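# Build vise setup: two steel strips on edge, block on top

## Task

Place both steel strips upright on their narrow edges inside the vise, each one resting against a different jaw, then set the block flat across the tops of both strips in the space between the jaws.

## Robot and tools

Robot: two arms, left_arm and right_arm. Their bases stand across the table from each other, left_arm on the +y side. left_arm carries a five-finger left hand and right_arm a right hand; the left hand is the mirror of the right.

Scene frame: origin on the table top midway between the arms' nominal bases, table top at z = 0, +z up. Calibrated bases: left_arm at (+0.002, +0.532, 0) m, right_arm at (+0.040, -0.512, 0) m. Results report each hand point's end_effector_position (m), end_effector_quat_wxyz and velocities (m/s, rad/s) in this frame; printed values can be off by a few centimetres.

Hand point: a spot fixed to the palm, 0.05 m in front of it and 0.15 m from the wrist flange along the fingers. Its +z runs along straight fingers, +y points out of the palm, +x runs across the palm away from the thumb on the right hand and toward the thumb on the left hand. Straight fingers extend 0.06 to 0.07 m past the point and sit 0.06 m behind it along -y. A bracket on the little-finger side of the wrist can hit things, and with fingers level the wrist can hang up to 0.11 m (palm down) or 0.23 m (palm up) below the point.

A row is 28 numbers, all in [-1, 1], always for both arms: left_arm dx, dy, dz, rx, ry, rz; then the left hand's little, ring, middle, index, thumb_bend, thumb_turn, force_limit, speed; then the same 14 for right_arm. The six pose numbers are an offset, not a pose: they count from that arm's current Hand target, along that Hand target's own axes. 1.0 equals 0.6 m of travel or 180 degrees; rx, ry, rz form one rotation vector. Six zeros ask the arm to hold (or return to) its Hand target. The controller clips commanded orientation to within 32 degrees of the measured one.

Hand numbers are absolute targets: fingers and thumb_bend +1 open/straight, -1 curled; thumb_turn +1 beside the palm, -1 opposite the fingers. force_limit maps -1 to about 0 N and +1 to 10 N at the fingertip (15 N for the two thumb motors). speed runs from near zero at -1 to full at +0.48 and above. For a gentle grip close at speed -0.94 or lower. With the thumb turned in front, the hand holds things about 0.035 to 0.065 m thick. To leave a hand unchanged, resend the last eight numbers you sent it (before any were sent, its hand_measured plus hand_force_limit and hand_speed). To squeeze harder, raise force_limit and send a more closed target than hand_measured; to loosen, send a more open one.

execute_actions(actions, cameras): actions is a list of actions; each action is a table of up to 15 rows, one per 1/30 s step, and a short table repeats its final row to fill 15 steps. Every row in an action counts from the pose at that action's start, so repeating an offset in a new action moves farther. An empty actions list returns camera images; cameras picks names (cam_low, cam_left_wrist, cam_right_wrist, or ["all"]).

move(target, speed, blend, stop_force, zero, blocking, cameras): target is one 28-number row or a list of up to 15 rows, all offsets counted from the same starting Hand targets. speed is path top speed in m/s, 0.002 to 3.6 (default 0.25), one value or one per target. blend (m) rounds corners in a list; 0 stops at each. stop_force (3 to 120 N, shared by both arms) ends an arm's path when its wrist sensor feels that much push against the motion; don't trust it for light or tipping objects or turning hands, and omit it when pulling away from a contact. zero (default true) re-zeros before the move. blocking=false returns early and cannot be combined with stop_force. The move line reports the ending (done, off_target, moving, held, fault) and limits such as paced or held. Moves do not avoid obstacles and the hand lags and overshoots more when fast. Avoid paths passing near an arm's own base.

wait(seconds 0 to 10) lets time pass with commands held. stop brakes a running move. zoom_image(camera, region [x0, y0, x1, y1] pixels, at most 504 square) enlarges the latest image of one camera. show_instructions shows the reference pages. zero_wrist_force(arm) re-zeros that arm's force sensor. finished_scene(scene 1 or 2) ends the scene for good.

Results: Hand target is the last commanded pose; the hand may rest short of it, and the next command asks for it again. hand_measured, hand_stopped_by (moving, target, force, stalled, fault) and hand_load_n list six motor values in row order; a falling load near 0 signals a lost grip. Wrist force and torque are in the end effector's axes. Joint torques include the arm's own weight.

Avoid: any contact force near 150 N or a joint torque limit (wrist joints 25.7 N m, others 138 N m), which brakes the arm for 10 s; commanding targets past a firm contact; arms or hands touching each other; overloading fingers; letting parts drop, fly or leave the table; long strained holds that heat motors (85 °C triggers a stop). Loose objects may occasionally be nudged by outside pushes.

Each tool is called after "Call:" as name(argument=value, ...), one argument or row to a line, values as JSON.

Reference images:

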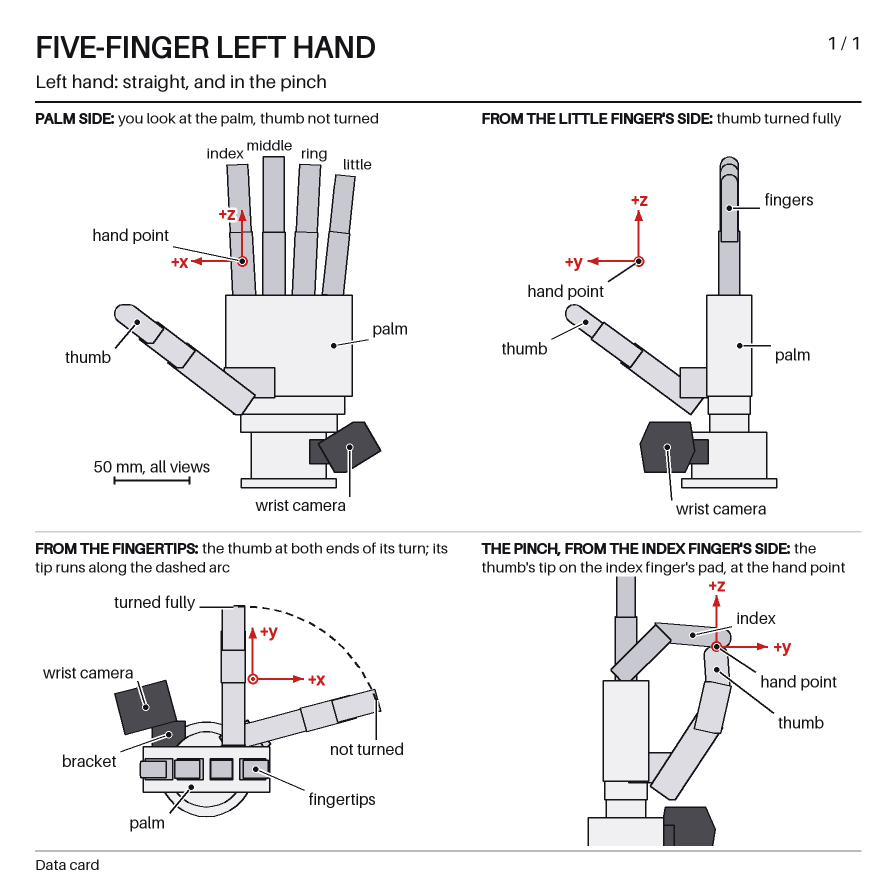

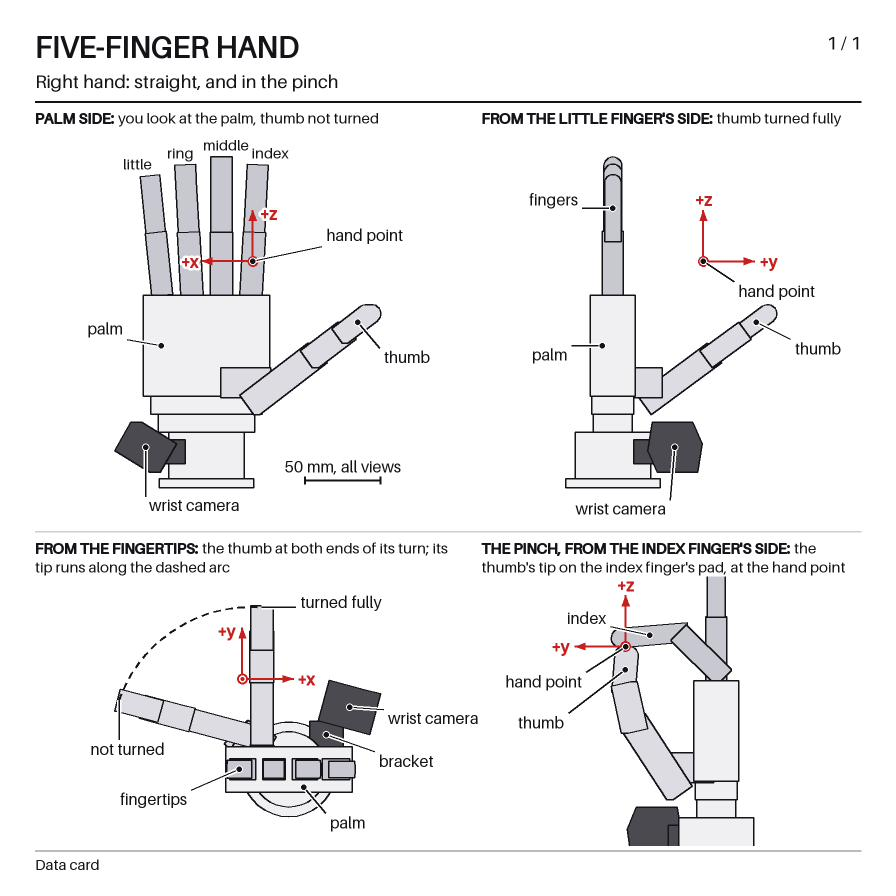

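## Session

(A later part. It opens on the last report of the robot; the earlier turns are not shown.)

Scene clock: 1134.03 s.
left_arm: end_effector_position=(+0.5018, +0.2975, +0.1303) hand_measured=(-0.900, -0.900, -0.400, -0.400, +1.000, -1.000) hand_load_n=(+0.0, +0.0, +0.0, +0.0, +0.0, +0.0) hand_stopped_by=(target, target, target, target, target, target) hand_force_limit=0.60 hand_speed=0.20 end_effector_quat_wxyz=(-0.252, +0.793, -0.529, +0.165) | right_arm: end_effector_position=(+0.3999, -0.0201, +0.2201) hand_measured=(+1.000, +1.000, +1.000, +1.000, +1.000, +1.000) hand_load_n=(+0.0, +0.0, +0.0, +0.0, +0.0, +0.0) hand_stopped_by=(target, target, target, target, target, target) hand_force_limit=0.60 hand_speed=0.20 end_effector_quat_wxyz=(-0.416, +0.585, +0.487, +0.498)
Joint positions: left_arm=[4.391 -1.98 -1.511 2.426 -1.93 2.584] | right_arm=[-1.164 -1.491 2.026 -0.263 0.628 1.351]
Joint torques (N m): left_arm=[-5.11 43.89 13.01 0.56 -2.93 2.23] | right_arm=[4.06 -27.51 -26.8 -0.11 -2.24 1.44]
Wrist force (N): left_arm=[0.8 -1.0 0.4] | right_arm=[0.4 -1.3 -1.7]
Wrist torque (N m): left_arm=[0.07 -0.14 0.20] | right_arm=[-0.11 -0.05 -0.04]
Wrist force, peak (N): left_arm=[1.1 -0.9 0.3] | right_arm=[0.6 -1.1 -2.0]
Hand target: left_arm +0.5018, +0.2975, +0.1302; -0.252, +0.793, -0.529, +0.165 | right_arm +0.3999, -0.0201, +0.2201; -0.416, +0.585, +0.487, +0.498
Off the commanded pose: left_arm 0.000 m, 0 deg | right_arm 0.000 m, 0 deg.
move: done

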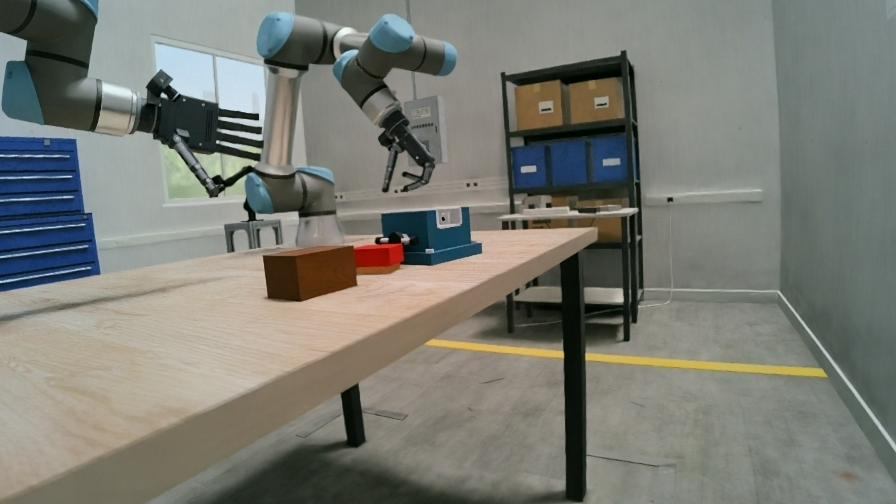

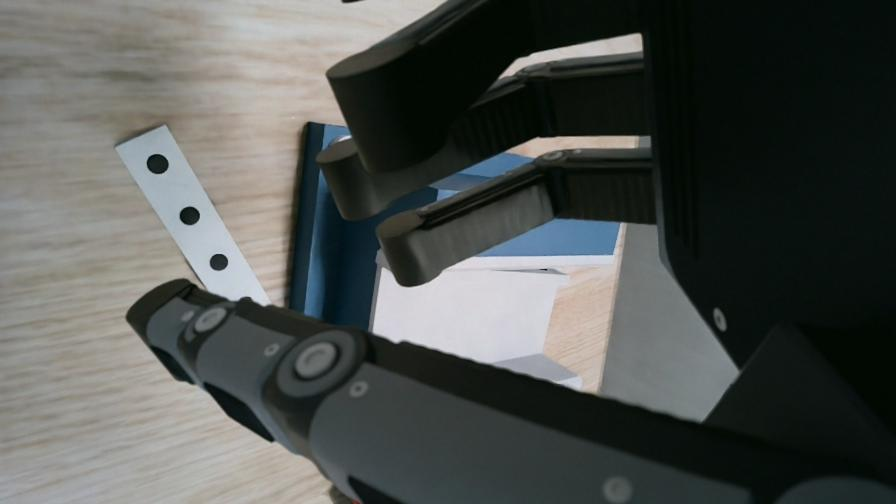

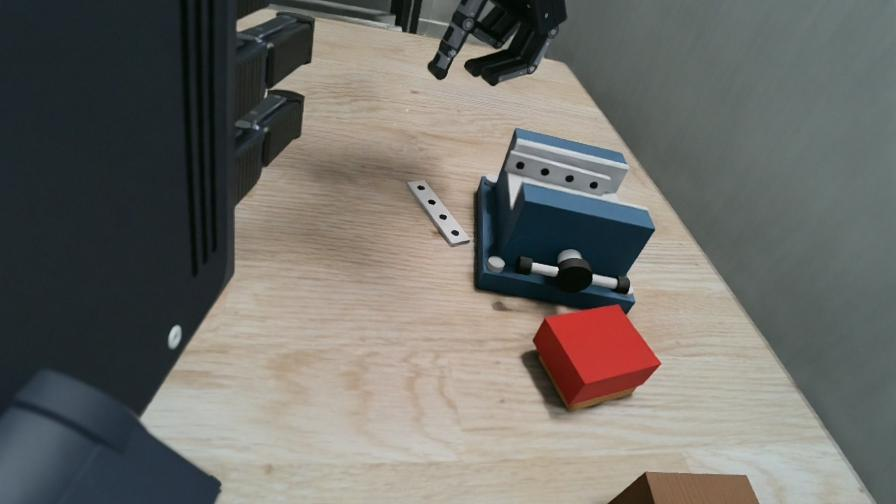

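Call:
move(
  target=[0.0267,0.062,0.0747,0,0,0,-0.9,-0.9,-0.4,-0.4,1,-1,0.6,0.2,0,0,0,0,0,0,1,1,1,1,1,1,0.6,0.2],
  speed=0.15,
  cameras=["cam_left_wrist","cam_right_wrist"],
)

Scene clock: 1205.67 s.
left_arm: end_effector_position=(+0.5027, +0.2847, +0.0813) hand_measured=(-0.900, -0.900, -0.400, -0.402, +1.000, -1.000) hand_load_n=(+0.0, +0.0, +0.0, +0.5, +0.0, +0.0) hand_stopped_by=(target, target, target, target, target, target) hand_force_limit=0.60 hand_speed=0.20 end_effector_quat_wxyz=(-0.254, +0.793, -0.529, +0.163) | right_arm: end_effector_position=(+0.3999, -0.0201, +0.2201) hand_measured=(+1.000, +1.000, +1.000, +1.000, +1.000, +1.000) hand_load_n=(+0.0, +0.0, +0.0, +0.0, +0.0, +0.0) hand_stopped_by=(target, target, target, target, target, target) hand_force_limit=0.60 hand_speed=0.20 end_effector_quat_wxyz=(-0.416, +0.585, +0.487, +0.498)
Joint positions: left_arm=[4.361 -2.046 -1.551 2.52 -1.95 2.557] | right_arm=[-1.164 -1.491 2.026 -0.263 0.628 1.351]
Joint torques (N m): left_arm=[0.22 34.08 17.48 -1.19 -0.53 0.11] | right_arm=[-0.98 -27.88 -27.06 -0.06 -2.12 1.28]
Wrist force (N): left_arm=[0.6 -1.3 0.4] | right_arm=[0.3 -1.2 -2.0]
Wrist torque (N m): left_arm=[0.04 -0.10 0.05] | right_arm=[-0.08 0.00 -0.06]
Wrist force, peak (N): left_arm=[-31.8 -71.9 -132.3] | right_arm=[0.7 -1.3 -2.0]
Hand target: left_arm +0.5027, +0.2847, +0.0813; -0.254, +0.793, -0.529, +0.163 (not the last commanded pose) | right_arm +0.3999, -0.0201, +0.2201; -0.416, +0.585, +0.487, +0.498
Off the commanded pose: left_arm 0.010 m, 0 deg | right_arm 0.000 m, 0 deg.
FORCE FAULT: contact force on the left arm reached its limit, and that arm stopped. The contact can be on any part of that arm, not only on its tool. That arm's remaining commands of this call were not run. That arm is still stopped at the end of this call. That arm stays stopped for about 10 more seconds. Until then a move that you send moves the other arm only, and its call returns only when the move has ended. Once the stop has ended, the next robot result says so. If the stop ends while you think or write, that arm runs what you send next, counted from a new Hand target: where the arm stands when the stop ends. While its stop runs, that arm, its gripper or tool too, takes no new command. Until it ends, the stop uses up actions while you think or wait. An arm that is not stopped still takes commands.
move: fault (left_arm)
Images, in order (width x height): cam_left_wrist 896x504, cam_right_wrist 896x504.

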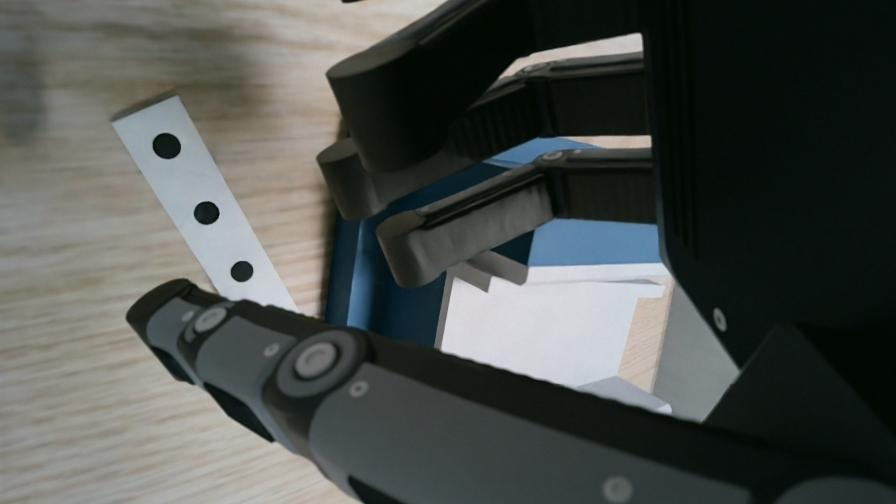

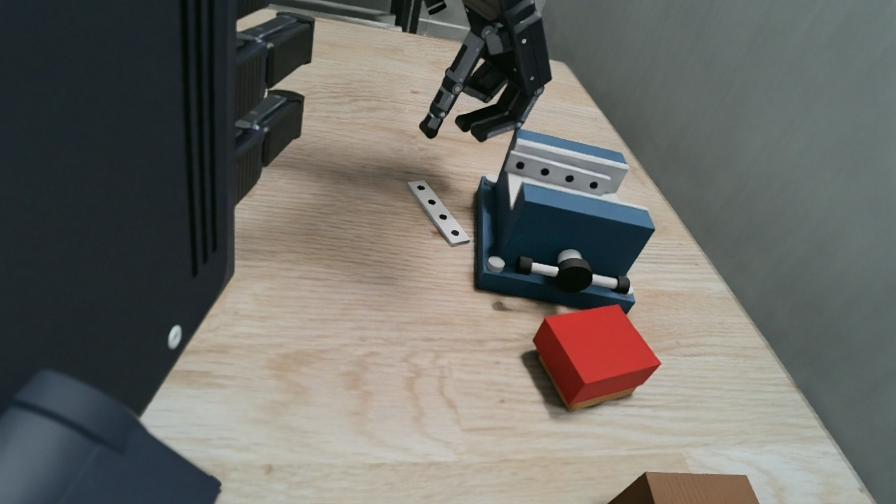

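Call:
wait(
  seconds=1,
)

Scene clock: 1233.03 s.
left_arm: end_effector_position=(+0.5027, +0.2847, +0.0813) hand_measured=(-0.900, -0.900, -0.400, -0.402, +1.000, -1.000) hand_load_n=(+0.0, +0.0, +0.0, +0.0, -0.5, +0.0) hand_stopped_by=(target, target, target, target, target, target) hand_force_limit=0.60 hand_speed=0.20 end_effector_quat_wxyz=(-0.254, +0.793, -0.529, +0.163) | right_arm: end_effector_position=(+0.3999, -0.0201, +0.2201) hand_measured=(+1.000, +1.000, +1.000, +1.000, +1.000, +1.000) hand_load_n=(+0.0, +0.0, +0.0, +0.0, +0.0, +0.0) hand_stopped_by=(target, target, target, target, target, target) hand_force_limit=0.60 hand_speed=0.20 end_effector_quat_wxyz=(-0.416, +0.585, +0.487, +0.498)
Joint positions: left_arm=[4.361 -2.046 -1.551 2.52 -1.95 2.557] | right_arm=[-1.164 -1.491 2.026 -0.263 0.628 1.351]
Joint torques (N m): left_arm=[0.82 35.66 19.16 -1.56 -0.27 0.06] | right_arm=[-5.1 -26.54 -27.2 -0.18 -2.14 0.65]
Wrist force (N): left_arm=[0.6 -1.3 0.4] | right_arm=[0.3 -1.2 -1.8]
Wrist torque (N m): left_arm=[0.05 -0.10 0.05] | right_arm=[-0.09 -0.02 -0.06]
Wrist force, peak (N): left_arm=[1.0 -1.4 0.5] | right_arm=[0.7 -1.3 -2.0]
Hand target: left_arm +0.5027, +0.2847, +0.0813; -0.254, +0.793, -0.529, +0.163 (not the last commanded pose) | right_arm +0.3999, -0.0201, +0.2201; -0.416, +0.585, +0.487, +0.498
Off the commanded pose: left_arm 0.010 m, 0 deg | right_arm 0.000 m, 0 deg.
FORCE FAULT, CONTINUED: the left arm's stop, for the force fault that an earlier result reported, is over. The rest of the stop counts as 19 of the actions that you can send in this scene. During its stop the left arm's controller moved it back a little. That arm's target is now where it stood when the stop ended, not its last command. That arm accepts commands again.
wait: 1.00 s; at rest from the start

Call:
move(
  target=[-0.003,-0.163,-0.2315,0,0,0,-0.9,-0.9,-0.4,-0.4,1,-1,0.6,0.2,0,0,0,0,0,0,1,1,1,1,1,1,0.6,0.2],
  speed=0.2,
)

Call:
move(
  target=[0,0,0,-0.1956,0,0,-0.9,1,-0.9,1,1,1,0.6,0.2,0,0,0,0,0,0,1,1,1,1,1,1,0.6,0.2],
  speed=0.4,
  cameras=["cam_left_wrist","cam_right_wrist"],
)

Scene clock: 1263.37 s.
left_arm: end_effector_position=(+0.5026, +0.2849, +0.2512) hand_measured=(-0.900, -0.900, -0.400, -0.402, +1.000, -1.000) hand_load_n=(+0.0, +0.5, +0.0, +0.0, +0.0, +0.0) hand_stopped_by=(target, target, target, target, target, target) hand_force_limit=0.60 hand_speed=0.20 end_effector_quat_wxyz=(-0.254, +0.793, -0.529, +0.163) | right_arm: end_effector_position=(+0.3999, -0.0201, +0.2201) hand_measured=(+1.000, +1.000, +1.000, +1.000, +1.000, +1.000) hand_load_n=(+0.0, +0.0, +0.0, +0.0, +0.0, +0.0) hand_stopped_by=(target, target, target, target, target, target) hand_force_limit=0.60 hand_speed=0.20 end_effector_quat_wxyz=(-0.416, +0.585, +0.487, +0.498)
Joint positions: left_arm=[4.361 -1.944 -1.249 2.117 -1.95 2.557] | right_arm=[-1.164 -1.491 2.026 -0.263 0.628 1.351]
Joint torques (N m): left_arm=[-5.38 24.64 28.75 -3.26 -2.98 -2.14] | right_arm=[-5.03 -25.2 -26.84 -0.1 -2.12 0.53]
Wrist force (N): left_arm=[0.6 -1.2 0.6] | right_arm=[0.3 -1.1 -1.7]
Wrist torque (N m): left_arm=[0.03 -0.12 0.24] | right_arm=[-0.07 -0.03 -0.05]
Wrist force, peak (N): left_arm=[0.7 -1.8 -0.6] | right_arm=[0.4 -1.3 -2.0]
Hand target: left_arm +0.5027, +0.2849, +0.2512; -0.254, +0.793, -0.529, +0.163 | right_arm +0.3999, -0.0201, +0.2201; -0.416, +0.585, +0.487, +0.498
Off the commanded pose: left_arm 0.000 m, 0 deg | right_arm 0.000 m, 0 deg.
move: done

Scene clock: 1264.83 s.
left_arm: end_effector_position=(+0.5026, +0.2849, +0.2512) hand_measured=(-0.900, +1.000, -0.900, +1.000, +1.000, +1.000) hand_load_n=(+0.0, +0.0, +0.0, -0.5, +0.0, +0.0) hand_stopped_by=(target, target, target, target, target, target) hand_force_limit=0.60 hand_speed=0.20 end_effector_quat_wxyz=(-0.002, +0.833, -0.553, -0.004) | right_arm: end_effector_position=(+0.3999, -0.0201, +0.2201) hand_measured=(+1.000, +1.000, +1.000, +1.000, +1.000, +1.000) hand_load_n=(+0.0, +0.0, +0.0, +0.0, +0.0, +0.0) hand_stopped_by=(target, target, target, target, target, target) hand_force_limit=0.60 hand_speed=0.20 end_effector_quat_wxyz=(-0.416, +0.585, +0.487, +0.498)
Joint positions: left_arm=[4.532 -2.267 -0.843 1.533 -1.579 2.628] | right_arm=[-1.164 -1.491 2.026 -0.263 0.628 1.351]
Joint torques (N m): left_arm=[6.61 33.77 27.74 -4.21 2.53 2.47] | right_arm=[-4.85 -25.24 -27.29 -0.13 -2.14 0.37]
Wrist force (N): left_arm=[0.5 -0.1 -0.3] | right_arm=[0.5 -1.1 -1.8]
Wrist torque (N m): left_arm=[0.01 -0.10 0.02] | right_arm=[-0.08 -0.03 -0.05]
Wrist force, peak (N): left_arm=[0.8 -1.2 0.6] | right_arm=[0.5 -1.3 -2.0]
Hand target: left_arm +0.5027, +0.2849, +0.2512; -0.002, +0.833, -0.553, -0.004 | right_arm +0.3999, -0.0201, +0.2201; -0.416, +0.585, +0.487, +0.498
Off the commanded pose: left_arm 0.000 m, 0 deg | right_arm 0.000 m, 0 deg.
move: done
Images, in order (width x height): cam_left_wrist 896x504, cam_right_wrist 896x504.

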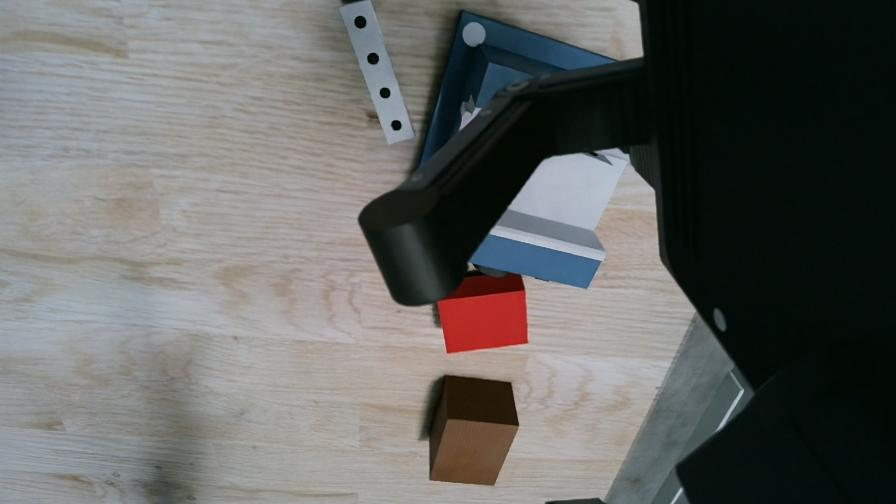

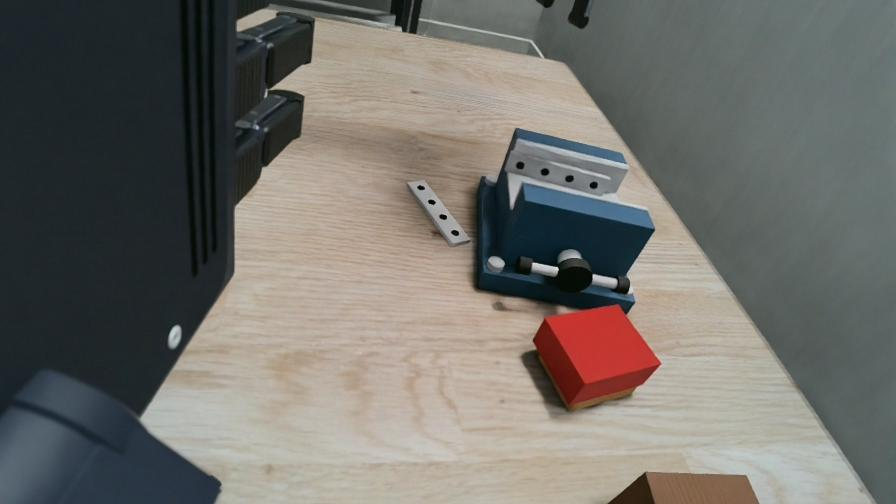

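Call:
move(
  target=[0.0683,0.1083,0.1854,0,0,0,-0.9,1,-0.9,1,1,1,0.6,0.2,0,0,0,0,0,0,1,1,1,1,1,1,0.6,0.2],
  speed=0.25,
  cameras=["cam_left_wrist","cam_right_wrist"],
)

Scene clock: 1288.00 s.
left_arm: end_effector_position=(+0.4581, +0.2229, +0.1397) hand_measured=(-0.900, +1.000, -0.900, +1.000, +1.000, +1.000) hand_load_n=(+0.5, +0.0, +0.0, +0.0, +0.0, +0.0) hand_stopped_by=(target, target, target, target, target, target) hand_force_limit=0.60 hand_speed=0.20 end_effector_quat_wxyz=(-0.002, +0.833, -0.553, -0.004) | right_arm: end_effector_position=(+0.3999, -0.0201, +0.2201) hand_measured=(+1.000, +1.000, +1.000, +1.000, +1.000, +1.000) hand_load_n=(+0.0, +0.0, +0.0, +0.0, +0.0, +0.0) hand_stopped_by=(target, target, target, target, target, target) hand_force_limit=0.60 hand_speed=0.20 end_effector_quat_wxyz=(-0.416, +0.585, +0.487, +0.498)
Joint positions: left_arm=[4.409 -2.257 -1.147 1.827 -1.578 2.504] | right_arm=[-1.164 -1.491 2.026 -0.263 0.628 1.351]
Joint torques (N m): left_arm=[-5.09 33.54 10.94 -0.37 2.4 -2.24] | right_arm=[-5.23 -24.26 -26.72 -0.12 -2.15 0.13]
Wrist force (N): left_arm=[0.6 0.2 -0.1] | right_arm=[0.6 -1.1 -1.8]
Wrist torque (N m): left_arm=[0.05 -0.11 0.21] | right_arm=[-0.07 -0.05 -0.04]
Wrist force, peak (N): left_arm=[-0.1 -0.5 -1.2] | right_arm=[0.5 -1.2 -2.1]
Hand target: left_arm +0.4581, +0.2229, +0.1397; -0.002, +0.833, -0.553, -0.004 | right_arm +0.3999, -0.0201, +0.2201; -0.416, +0.585, +0.487, +0.498
Off the commanded pose: left_arm 0.000 m, 0 deg | right_arm 0.000 m, 0 deg.
move: done
Images, in order (width x height): cam_left_wrist 896x504, cam_right_wrist 896x504.

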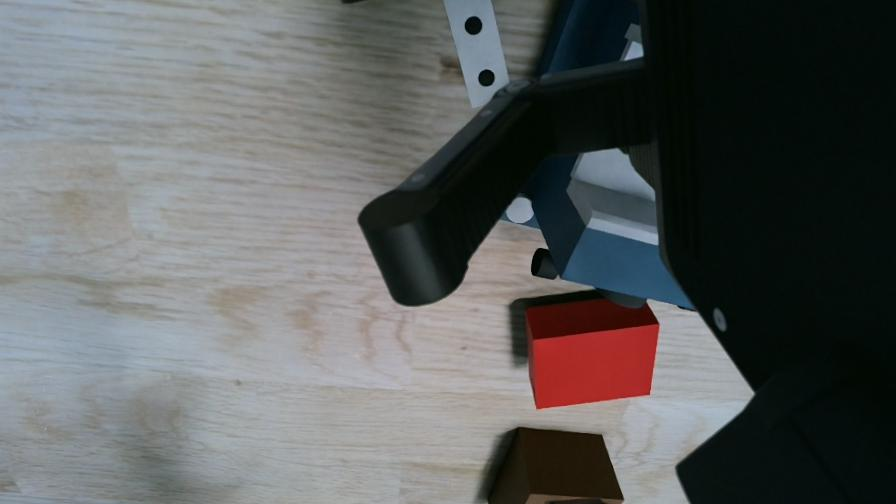

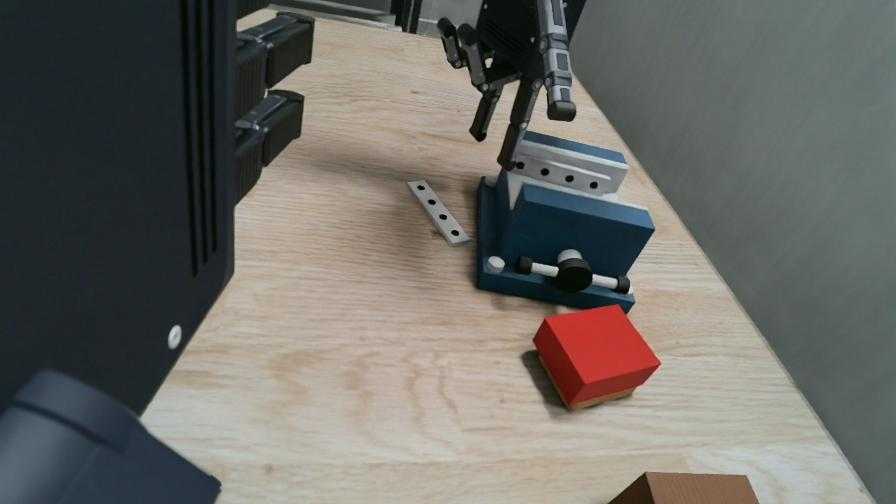

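Call:
move(
  target=[-0.025,0.025,0.075,0,0,0,-0.9,1,-0.9,1,1,1,0.6,0.2,0,0,0,0,0,0,1,1,1,1,1,1,0.6,0.2],
  speed=0.15,
  cameras=["cam_left_wrist","cam_right_wrist"],
)

Call:
zoom_image(
  camera="cam_right_wrist",
  region=[380, 60, 580, 260],
)

Scene clock: 1349.90 s.
left_arm: end_effector_position=(+0.4382, +0.2313, +0.0949) hand_measured=(-0.900, +1.000, -0.900, +1.000, +1.000, +1.000) hand_load_n=(+0.0, +0.0, +0.0, +0.0, +0.0, +0.0) hand_stopped_by=(target, target, target, target, target, target) hand_force_limit=0.60 hand_speed=0.20 end_effector_quat_wxyz=(-0.002, +0.833, -0.553, -0.004) | right_arm: end_effector_position=(+0.3999, -0.0201, +0.2201) hand_measured=(+1.000, +1.000, +1.000, +1.000, +1.000, +1.000) hand_load_n=(+0.0, +0.0, +0.0, +0.0, +0.0, +0.0) hand_stopped_by=(target, target, target, target, target, target) hand_force_limit=0.60 hand_speed=0.20 end_effector_quat_wxyz=(-0.416, +0.585, +0.487, +0.498)
Joint positions: left_arm=[4.415 -2.241 -1.296 1.959 -1.578 2.511] | right_arm=[-1.164 -1.491 2.026 -0.263 0.628 1.351]
Joint torques (N m): left_arm=[7.39 50.83 9.19 -0.33 2.45 2.51] | right_arm=[-5.43 -24.61 -27.49 -0.13 -2.2 0.01]
Wrist force (N): left_arm=[0.2 -0.3 0.0] | right_arm=[0.5 -1.1 -1.7]
Wrist torque (N m): left_arm=[-0.03 -0.06 0.02] | right_arm=[-0.08 -0.04 -0.04]
Wrist force, peak (N): left_arm=[0.8 -0.2 -0.5] | right_arm=[0.5 -1.1 -2.1]
Hand target: left_arm +0.4382, +0.2313, +0.0948; -0.002, +0.833, -0.553, -0.004 | right_arm +0.3999, -0.0201, +0.2201; -0.416, +0.585, +0.487, +0.498
Off the commanded pose: left_arm 0.000 m, 0 deg | right_arm 0.000 m, 0 deg.
move: done
Images, in order (width x height): cam_left_wrist 896x504, cam_right_wrist 896x504.

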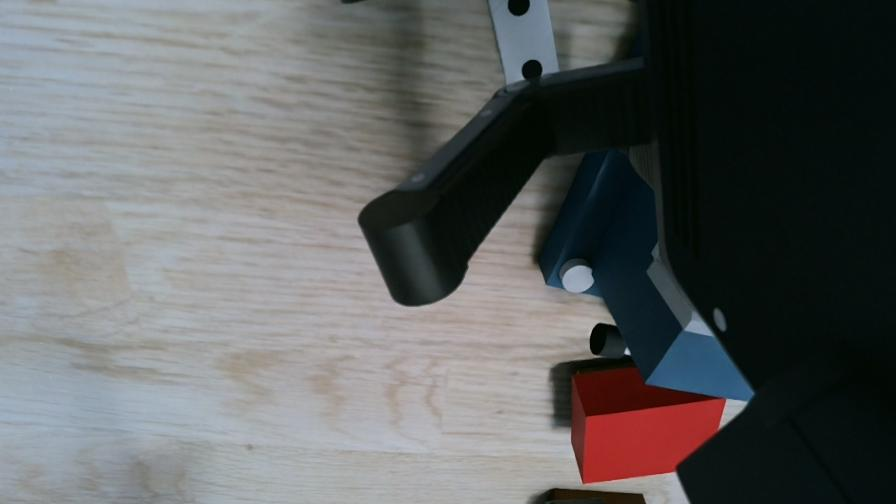

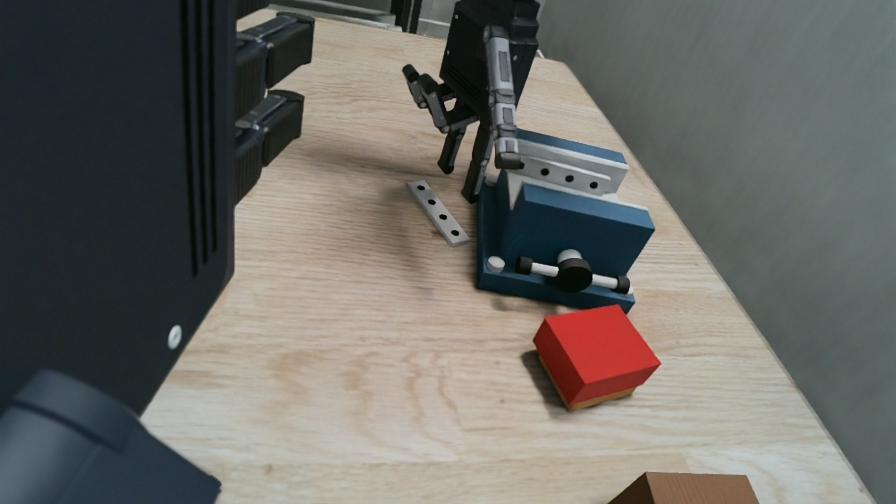

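Scaled by 2.520.

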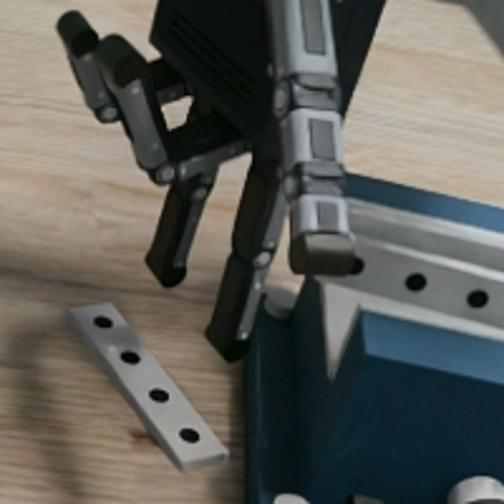

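Call:
move(
  target=[
    [-0.0083,-0.0083,0,0,0,0,-0.9,1,-0.9,1,1,1,0.6,0.2,0,0,0,0,0,0,1,1,1,1,1,1,0.6,0.2],
    [-0.0083,-0.0083,0.03,0,0,0,-0.9,1,-0.9,1,1,1,0.6,0.2,0,0,0,0,0,0,1,1,1,1,1,1,0.6,0.2],
  ],
  speed=0.08,
  cameras=["cam_right_wrist"],
)

Call:
zoom_image(
  camera="cam_right_wrist",
  region=[380, 60, 580, 260],
)

Scene clock: 1367.80 s.
left_arm: end_effector_position=(+0.4408, +0.2379, +0.0770) hand_measured=(-0.900, +1.000, -0.900, +1.000, +1.000, +1.000) hand_load_n=(+0.0, +0.0, +0.0, +0.0, -0.5, +0.5) hand_stopped_by=(target, target, target, target, target, target) hand_force_limit=0.60 hand_speed=0.20 end_effector_quat_wxyz=(-0.002, +0.833, -0.553, -0.004) | right_arm: end_effector_position=(+0.3999, -0.0201, +0.2201) hand_measured=(+1.000, +1.000, +1.000, +1.000, +1.000, +1.000) hand_load_n=(+0.0, +0.0, +0.0, +0.0, +0.0, +0.0) hand_stopped_by=(target, target, target, target, target, target) hand_force_limit=0.60 hand_speed=0.20 end_effector_quat_wxyz=(-0.416, +0.585, +0.487, +0.498)
Joint positions: left_arm=[4.429 -2.257 -1.318 1.997 -1.578 2.524] | right_arm=[-1.164 -1.491 2.026 -0.263 0.628 1.351]
Joint torques (N m): left_arm=[7.61 32.89 10.32 -0.19 -2.06 2.32] | right_arm=[-5.15 -23.86 -26.54 -0.24 -2.16 -0.24]
Wrist force (N): left_arm=[0.4 0.1 0.0] | right_arm=[0.3 -1.1 -1.7]
Wrist torque (N m): left_arm=[0.02 -0.07 0.01] | right_arm=[-0.08 -0.04 -0.05]
Wrist force, peak (N): left_arm=[0.2 0.0 -1.0] | right_arm=[0.2 -1.4 -1.9]
Hand target: left_arm +0.4408, +0.2379, +0.0769; -0.002, +0.833, -0.553, -0.004 | right_arm +0.3999, -0.0201, +0.2201; -0.416, +0.585, +0.487, +0.498
Off the commanded pose: left_arm 0.000 m, 0 deg | right_arm 0.000 m, 0 deg.
move: done
Images, in order (width x height): cam_right_wrist 896x504.

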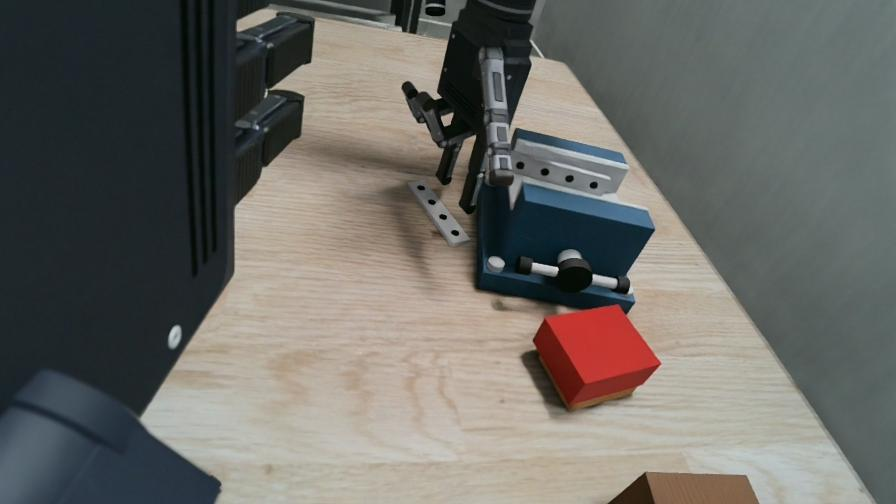

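Scaled by 2.520.

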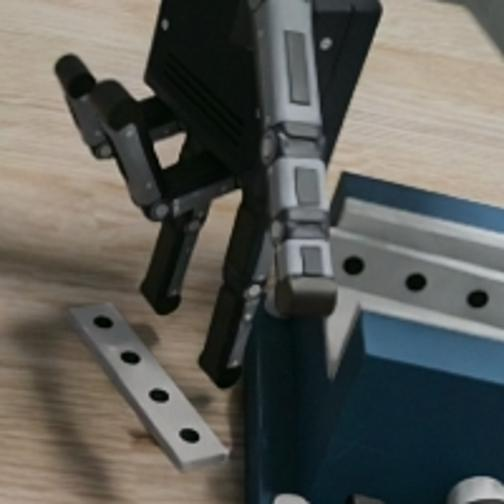

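Call:
move(
  target=[0,0,0.04,0,0,0,-0.9,1,-0.9,1,1,1,0.6,0.2,0,0,0,0,0,0,1,1,1,1,1,1,0.6,0.2],
  speed=0.012,
  stop_force=3,
  cameras=["cam_right_wrist"],
)

Call:
zoom_image(
  camera="cam_right_wrist",
  region=[380, 60, 580, 260],
)

Scene clock: 1374.50 s.
left_arm: end_effector_position=(+0.4407, +0.2381, +0.0645) hand_measured=(-0.900, +1.000, -0.900, +1.000, +1.000, +1.000) hand_load_n=(+0.0, +0.0, +0.5, +0.0, +0.0, +0.0) hand_stopped_by=(target, target, target, target, target, target) hand_force_limit=0.60 hand_speed=0.20 end_effector_quat_wxyz=(-0.002, +0.833, -0.553, -0.004) | right_arm: end_effector_position=(+0.3999, -0.0201, +0.2201) hand_measured=(+1.000, +1.000, +1.000, +1.000, +1.000, +1.000) hand_load_n=(+0.0, +0.0, +0.5, +0.0, +0.0, +0.5) hand_stopped_by=(target, target, target, target, target, target) hand_force_limit=0.60 hand_speed=0.20 end_effector_quat_wxyz=(-0.416, +0.585, +0.487, +0.498)
Joint positions: left_arm=[4.429 -2.269 -1.331 2.023 -1.578 2.525] | right_arm=[-1.164 -1.491 2.026 -0.263 0.628 1.351]
Joint torques (N m): left_arm=[5.1 50.41 24.16 -3.99 0.38 1.99] | right_arm=[-4.63 -22.3 -26.94 -0.07 -2.24 -0.49]
Wrist force (N): left_arm=[0.2 0.4 -3.9] | right_arm=[0.3 -1.2 -1.7]
Wrist torque (N m): left_arm=[0.31 -0.02 -0.01] | right_arm=[-0.09 -0.02 -0.05]
Wrist force, peak (N): left_arm=[-0.2 0.0 -14.3] | right_arm=[0.4 -1.4 -2.1]
Hand target: left_arm +0.4407, +0.2380, +0.0645; -0.002, +0.833, -0.553, -0.004 (not the last commanded pose) | right_arm +0.3999, -0.0201, +0.2201; -0.416, +0.585, +0.487, +0.498
Off the commanded pose: left_arm 0.012 m, 0 deg | right_arm 0.000 m, 0 deg.
move: contact (left_arm)
Images, in order (width x height): cam_right_wrist 896x504.

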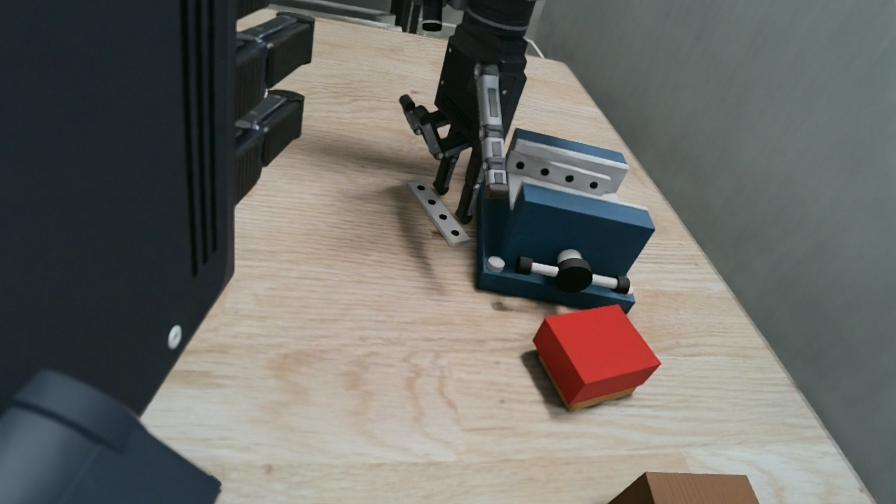

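Scaled by 2.520.

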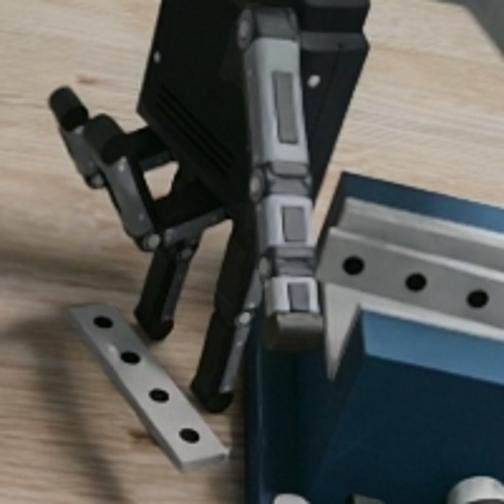

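Call:
move(
  target=[
    [0,0,-0.0027,0,0,0,-0.9,1,-0.9,1,1,1,0.6,0.2,0,0,0,0,0,0,1,1,1,1,1,1,0.6,0.2],
    [0,0.13,-0.0027,0,0,0,-0.9,1,-0.9,1,1,1,0.6,0.2,0,0,0,0,0,0,1,1,1,1,1,1,0.6,0.2],
  ],
  speed=0.05,
  cameras=["cam_right_wrist","cam_left_wrist"],
)

Scene clock: 1381.70 s.
left_arm: end_effector_position=(+0.3689, +0.2078, +0.0662) hand_measured=(-0.900, +1.000, -0.900, +1.000, +1.000, +1.000) hand_load_n=(+0.0, +0.5, +0.0, +0.0, +0.0, +0.0) hand_stopped_by=(target, target, target, target, target, target) hand_force_limit=0.60 hand_speed=0.20 end_effector_quat_wxyz=(-0.002, +0.833, -0.553, -0.004) | right_arm: end_effector_position=(+0.3999, -0.0201, +0.2201) hand_measured=(+1.000, +1.000, +1.000, +1.000, +1.000, +1.000) hand_load_n=(+0.0, +0.0, +0.0, +0.0, +0.0, +0.0) hand_stopped_by=(target, target, target, target, target, target) hand_force_limit=0.60 hand_speed=0.20 end_effector_quat_wxyz=(-0.416, +0.585, +0.487, +0.498)
Joint positions: left_arm=[4.333 -2.166 -1.507 2.094 -1.577 2.429] | right_arm=[-1.164 -1.491 2.026 -0.263 0.628 1.351]
Joint torques (N m): left_arm=[-5.7 47.07 9.03 -0.53 2.42 -2.2] | right_arm=[-5.34 -22.11 -27.29 -0.07 -2.2 -0.84]
Wrist force (N): left_arm=[0.2 0.0 -0.1] | right_arm=[0.5 -1.2 -1.7]
Wrist torque (N m): left_arm=[0.04 -0.06 0.21] | right_arm=[-0.09 -0.05 -0.04]
Wrist force, peak (N): left_arm=[0.2 -0.1 -4.7] | right_arm=[0.5 -1.4 -2.0]
Hand target: left_arm +0.3688, +0.2078, +0.0662; -0.002, +0.833, -0.553, -0.004 | right_arm +0.3999, -0.0201, +0.2201; -0.416, +0.585, +0.487, +0.498
Off the commanded pose: left_arm 0.000 m, 0 deg | right_arm 0.000 m, 0 deg.
move: done
Images, in order (width x height): cam_left_wrist 896x504, cam_right_wrist 896x504.

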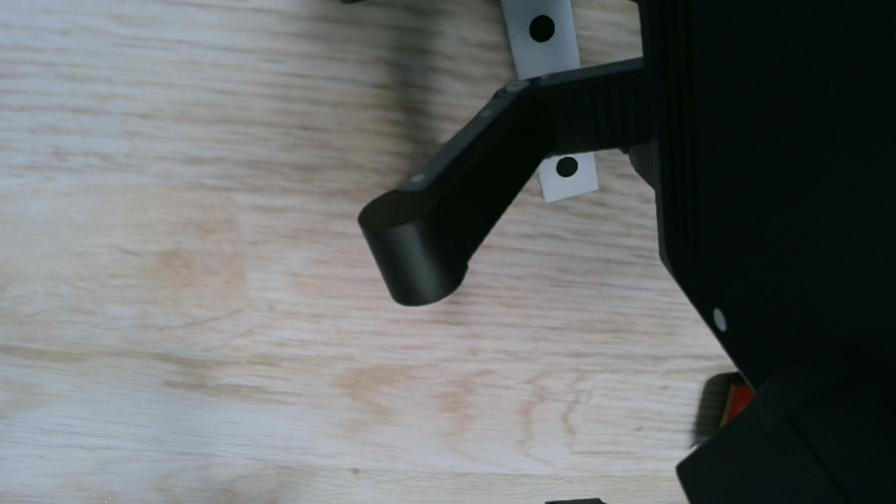

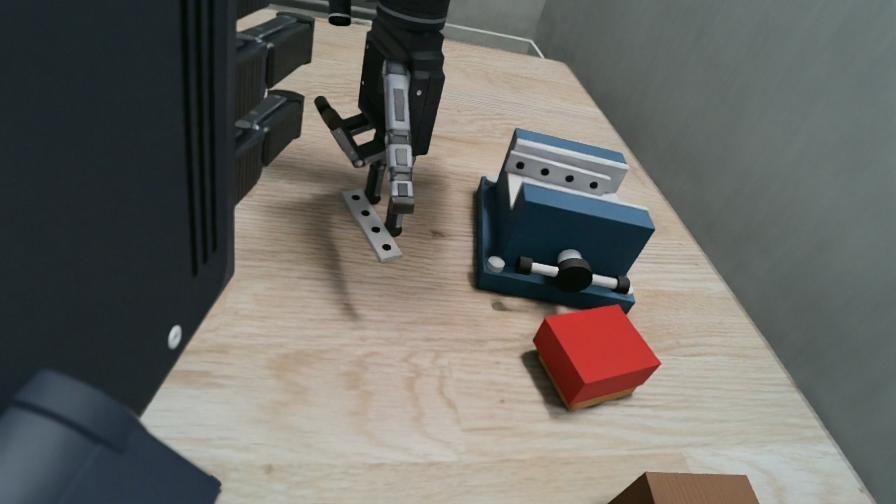

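Call:
move(
  target=[0.1022,0.1795,0,0,0,-0.1667,-0.9,1,-0.9,1,1,1,0.6,0.2,-0.0155,0.018,-0.0972,0,0,0,1,1,1,1,1,1,0.6,0.2],
  speed=0.08,
  cameras=["cam_right_wrist","cam_left_wrist"],
)

Scene clock: 1422.00 s.
left_arm: end_effector_position=(+0.2933, +0.1095, +0.0657) hand_measured=(-0.900, +1.000, -0.900, +1.000, +1.000, +1.000) hand_load_n=(+0.0, +0.0, +0.0, +0.0, +0.0, +0.0) hand_stopped_by=(target, target, target, target, target, target) hand_force_limit=0.60 hand_speed=0.20 end_effector_quat_wxyz=(-0.003, +0.948, -0.319, -0.004) | right_arm: end_effector_position=(+0.3999, -0.0801, +0.2201) hand_measured=(+1.000, +1.000, +1.000, +1.000, +1.000, +1.000) hand_load_n=(+0.0, +0.0, +0.0, +0.0, +0.0, +0.0) hand_stopped_by=(target, target, target, target, target, target) hand_force_limit=0.60 hand_speed=0.20 end_effector_quat_wxyz=(-0.416, +0.585, +0.487, +0.498)
Joint positions: left_arm=[4.07 -2.114 -1.595 2.129 -1.575 1.642] | right_arm=[-1.339 -1.568 2.116 -0.185 0.461 1.245]
Joint torques (N m): left_arm=[-5.44 39.79 20.86 -2.54 -2.14 -2.24] | right_arm=[-8.44 -25.41 -9.44 1.37 -2.54 -1.92]
Wrist force (N): left_arm=[0.5 0.0 0.1] | right_arm=[0.3 -1.3 -1.7]
Wrist torque (N m): left_arm=[0.05 -0.07 0.20] | right_arm=[-0.10 -0.04 0.01]
Wrist force, peak (N): left_arm=[0.6 -0.3 -0.4] | right_arm=[0.2 -1.4 -2.1]
Hand target: left_arm +0.2933, +0.1095, +0.0658; -0.003, +0.948, -0.319, -0.004 | right_arm +0.3999, -0.0801, +0.2201; -0.416, +0.585, +0.487, +0.498
Off the commanded pose: left_arm 0.000 m, 0 deg | right_arm 0.000 m, 0 deg.
move: done
Images, in order (width x height): cam_left_wrist 896x504, cam_right_wrist 896x504.

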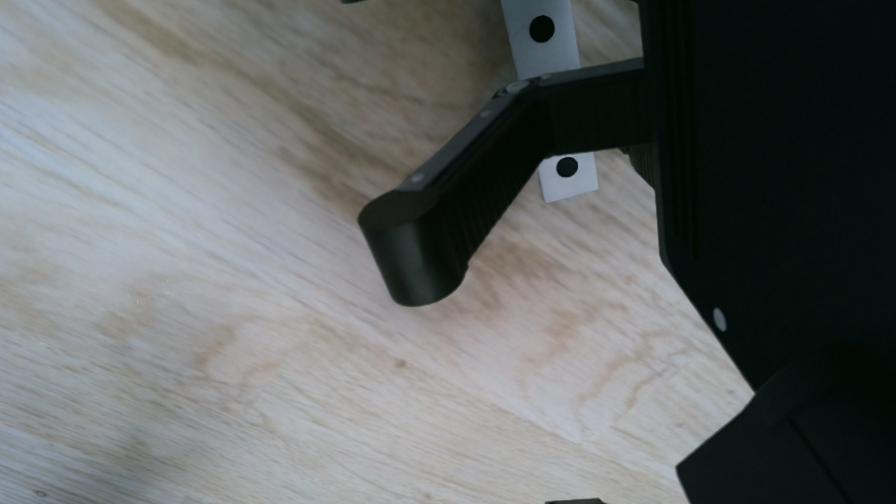

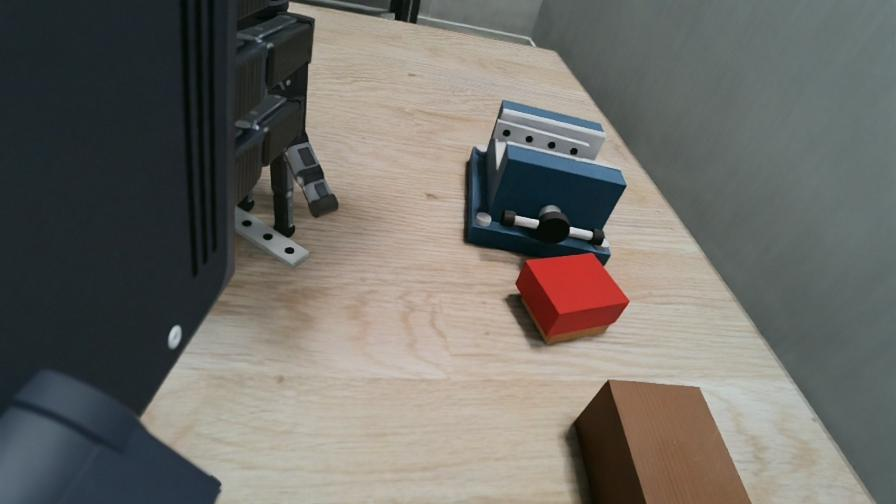

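Call:
move(
  target=[0,0,0,0,0,0,-0.9,1,-0.9,1,1,1,0.6,0.2,0.1795,0.106,-0.1467,0,0,0,1,1,1,1,1,1,0.6,0.2],
  speed=0.3,
)

Call:
move(
  target=[0.1362,0.1663,0,0,0,-0.1722,-0.9,1,-0.9,1,1,1,0.6,0.2,0,0,0,0,0,0,1,1,1,1,1,1,0.6,0.2],
  speed=0.08,
  cameras=["cam_right_wrist","cam_left_wrist"],
)

Scene clock: 1444.13 s.
left_arm: end_effector_position=(+0.2933, +0.1095, +0.0658) hand_measured=(-0.900, +1.000, -0.900, +1.000, +1.000, +1.000) hand_load_n=(+0.0, +0.0, +0.0, +0.0, +0.0, +0.0) hand_stopped_by=(target, target, target, target, target, target) hand_force_limit=0.60 hand_speed=0.20 end_effector_quat_wxyz=(-0.003, +0.948, -0.319, -0.004) | right_arm: end_effector_position=(+0.4500, -0.1604, +0.3402) hand_measured=(+1.000, +1.000, +1.000, +1.000, +1.000, +1.000) hand_load_n=(+0.0, +0.0, +0.0, +0.0, +0.0, +0.0) hand_stopped_by=(target, target, target, target, target, target) hand_force_limit=0.60 hand_speed=0.20 end_effector_quat_wxyz=(-0.416, +0.585, +0.486, +0.498)
Joint positions: left_arm=[4.07 -2.114 -1.595 2.129 -1.575 1.642] | right_arm=[-1.623 -1.573 1.853 0.53 0.219 0.774]
Joint torques (N m): left_arm=[-5.48 29.07 24.47 -4.26 -2.29 -2.28] | right_arm=[-8.23 -7.69 -28.6 2.64 -3.03 -2.07]
Wrist force (N): left_arm=[0.4 -0.2 0.1] | right_arm=[0.5 -1.4 -1.4]
Wrist torque (N m): left_arm=[0.01 -0.06 0.21] | right_arm=[-0.15 -0.05 0.02]
Wrist force, peak (N): left_arm=[0.5 -0.1 0.6] | right_arm=[1.6 -0.5 -2.4]
Hand target: left_arm +0.2933, +0.1095, +0.0658; -0.003, +0.948, -0.319, -0.004 | right_arm +0.4500, -0.1604, +0.3402; -0.416, +0.585, +0.487, +0.498
Off the commanded pose: left_arm 0.000 m, 0 deg | right_arm 0.000 m, 0 deg.
move: done

Scene clock: 1448.00 s.
left_arm: end_effector_position=(+0.2981, -0.0193, +0.0646) hand_measured=(-0.900, +1.000, -0.900, +1.000, +1.000, +1.000) hand_load_n=(+0.0, +0.0, +0.0, +0.0, +0.0, +0.0) hand_stopped_by=(target, target, target, target, target, target) hand_force_limit=0.60 hand_speed=0.20 end_effector_quat_wxyz=(-0.004, +0.999, -0.054, -0.003) | right_arm: end_effector_position=(+0.4500, -0.1604, +0.3402) hand_measured=(+1.000, +1.000, +1.000, +1.000, +1.000, +1.000) hand_load_n=(+0.0, +0.0, +0.0, +0.0, +0.0, +0.0) hand_stopped_by=(target, target, target, target, target, target) hand_force_limit=0.60 hand_speed=0.20 end_effector_quat_wxyz=(-0.416, +0.585, +0.486, +0.498)
Joint positions: left_arm=[3.826 -2.313 -1.252 1.984 -1.573 0.857] | right_arm=[-1.623 -1.573 1.853 0.53 0.219 0.774]
Joint torques (N m): left_arm=[-5.44 34.63 26.34 -4.15 -2.37 -2.32] | right_arm=[-7.98 -7.26 -28.42 2.69 -3.11 -1.9]
Wrist force (N): left_arm=[0.4 -0.2 0.2] | right_arm=[0.4 -1.5 -1.2]
Wrist torque (N m): left_arm=[-0.01 -0.08 0.22] | right_arm=[-0.17 -0.06 0.02]
Wrist force, peak (N): left_arm=[0.7 0.0 -0.3] | right_arm=[0.6 -1.5 -1.6]
Hand target: left_arm +0.2981, -0.0194, +0.0646; -0.004, +0.999, -0.054, -0.003 | right_arm +0.4500, -0.1604, +0.3402; -0.416, +0.585, +0.486, +0.498
Off the commanded pose: left_arm 0.000 m, 0 deg | right_arm 0.000 m, 0 deg.
move: done
Images, in order (width x height): cam_left_wrist 896x504, cam_right_wrist 896x504.

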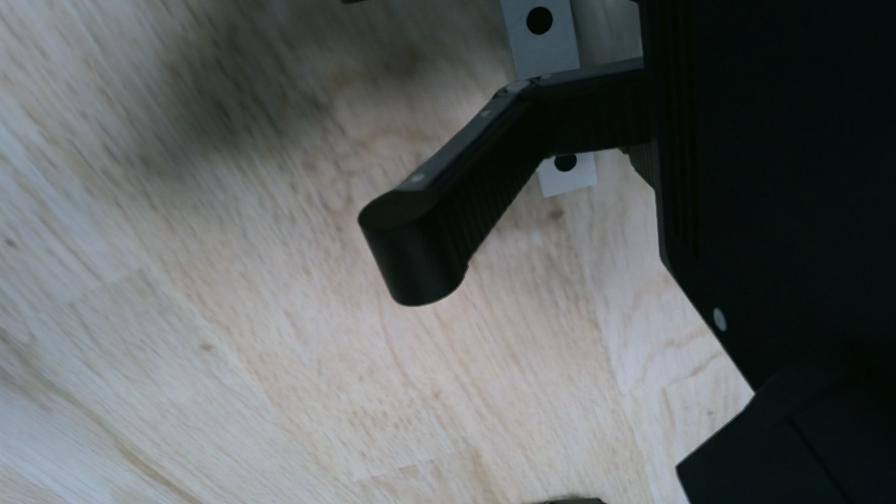

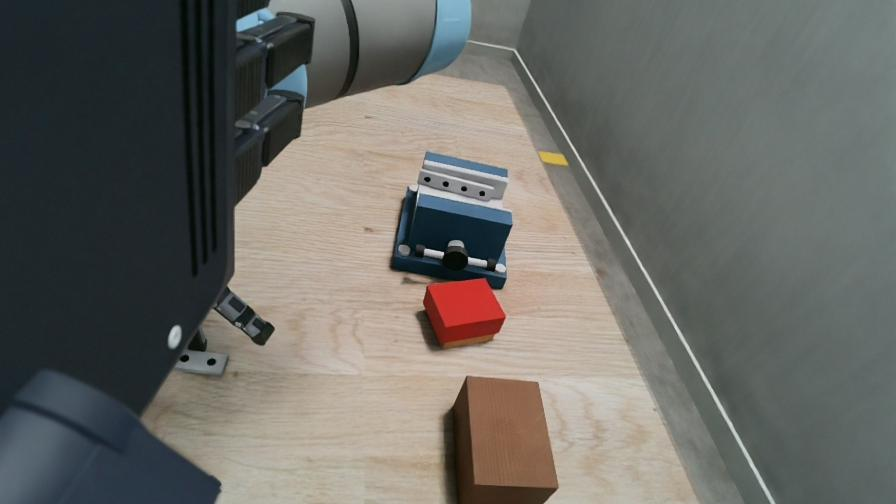

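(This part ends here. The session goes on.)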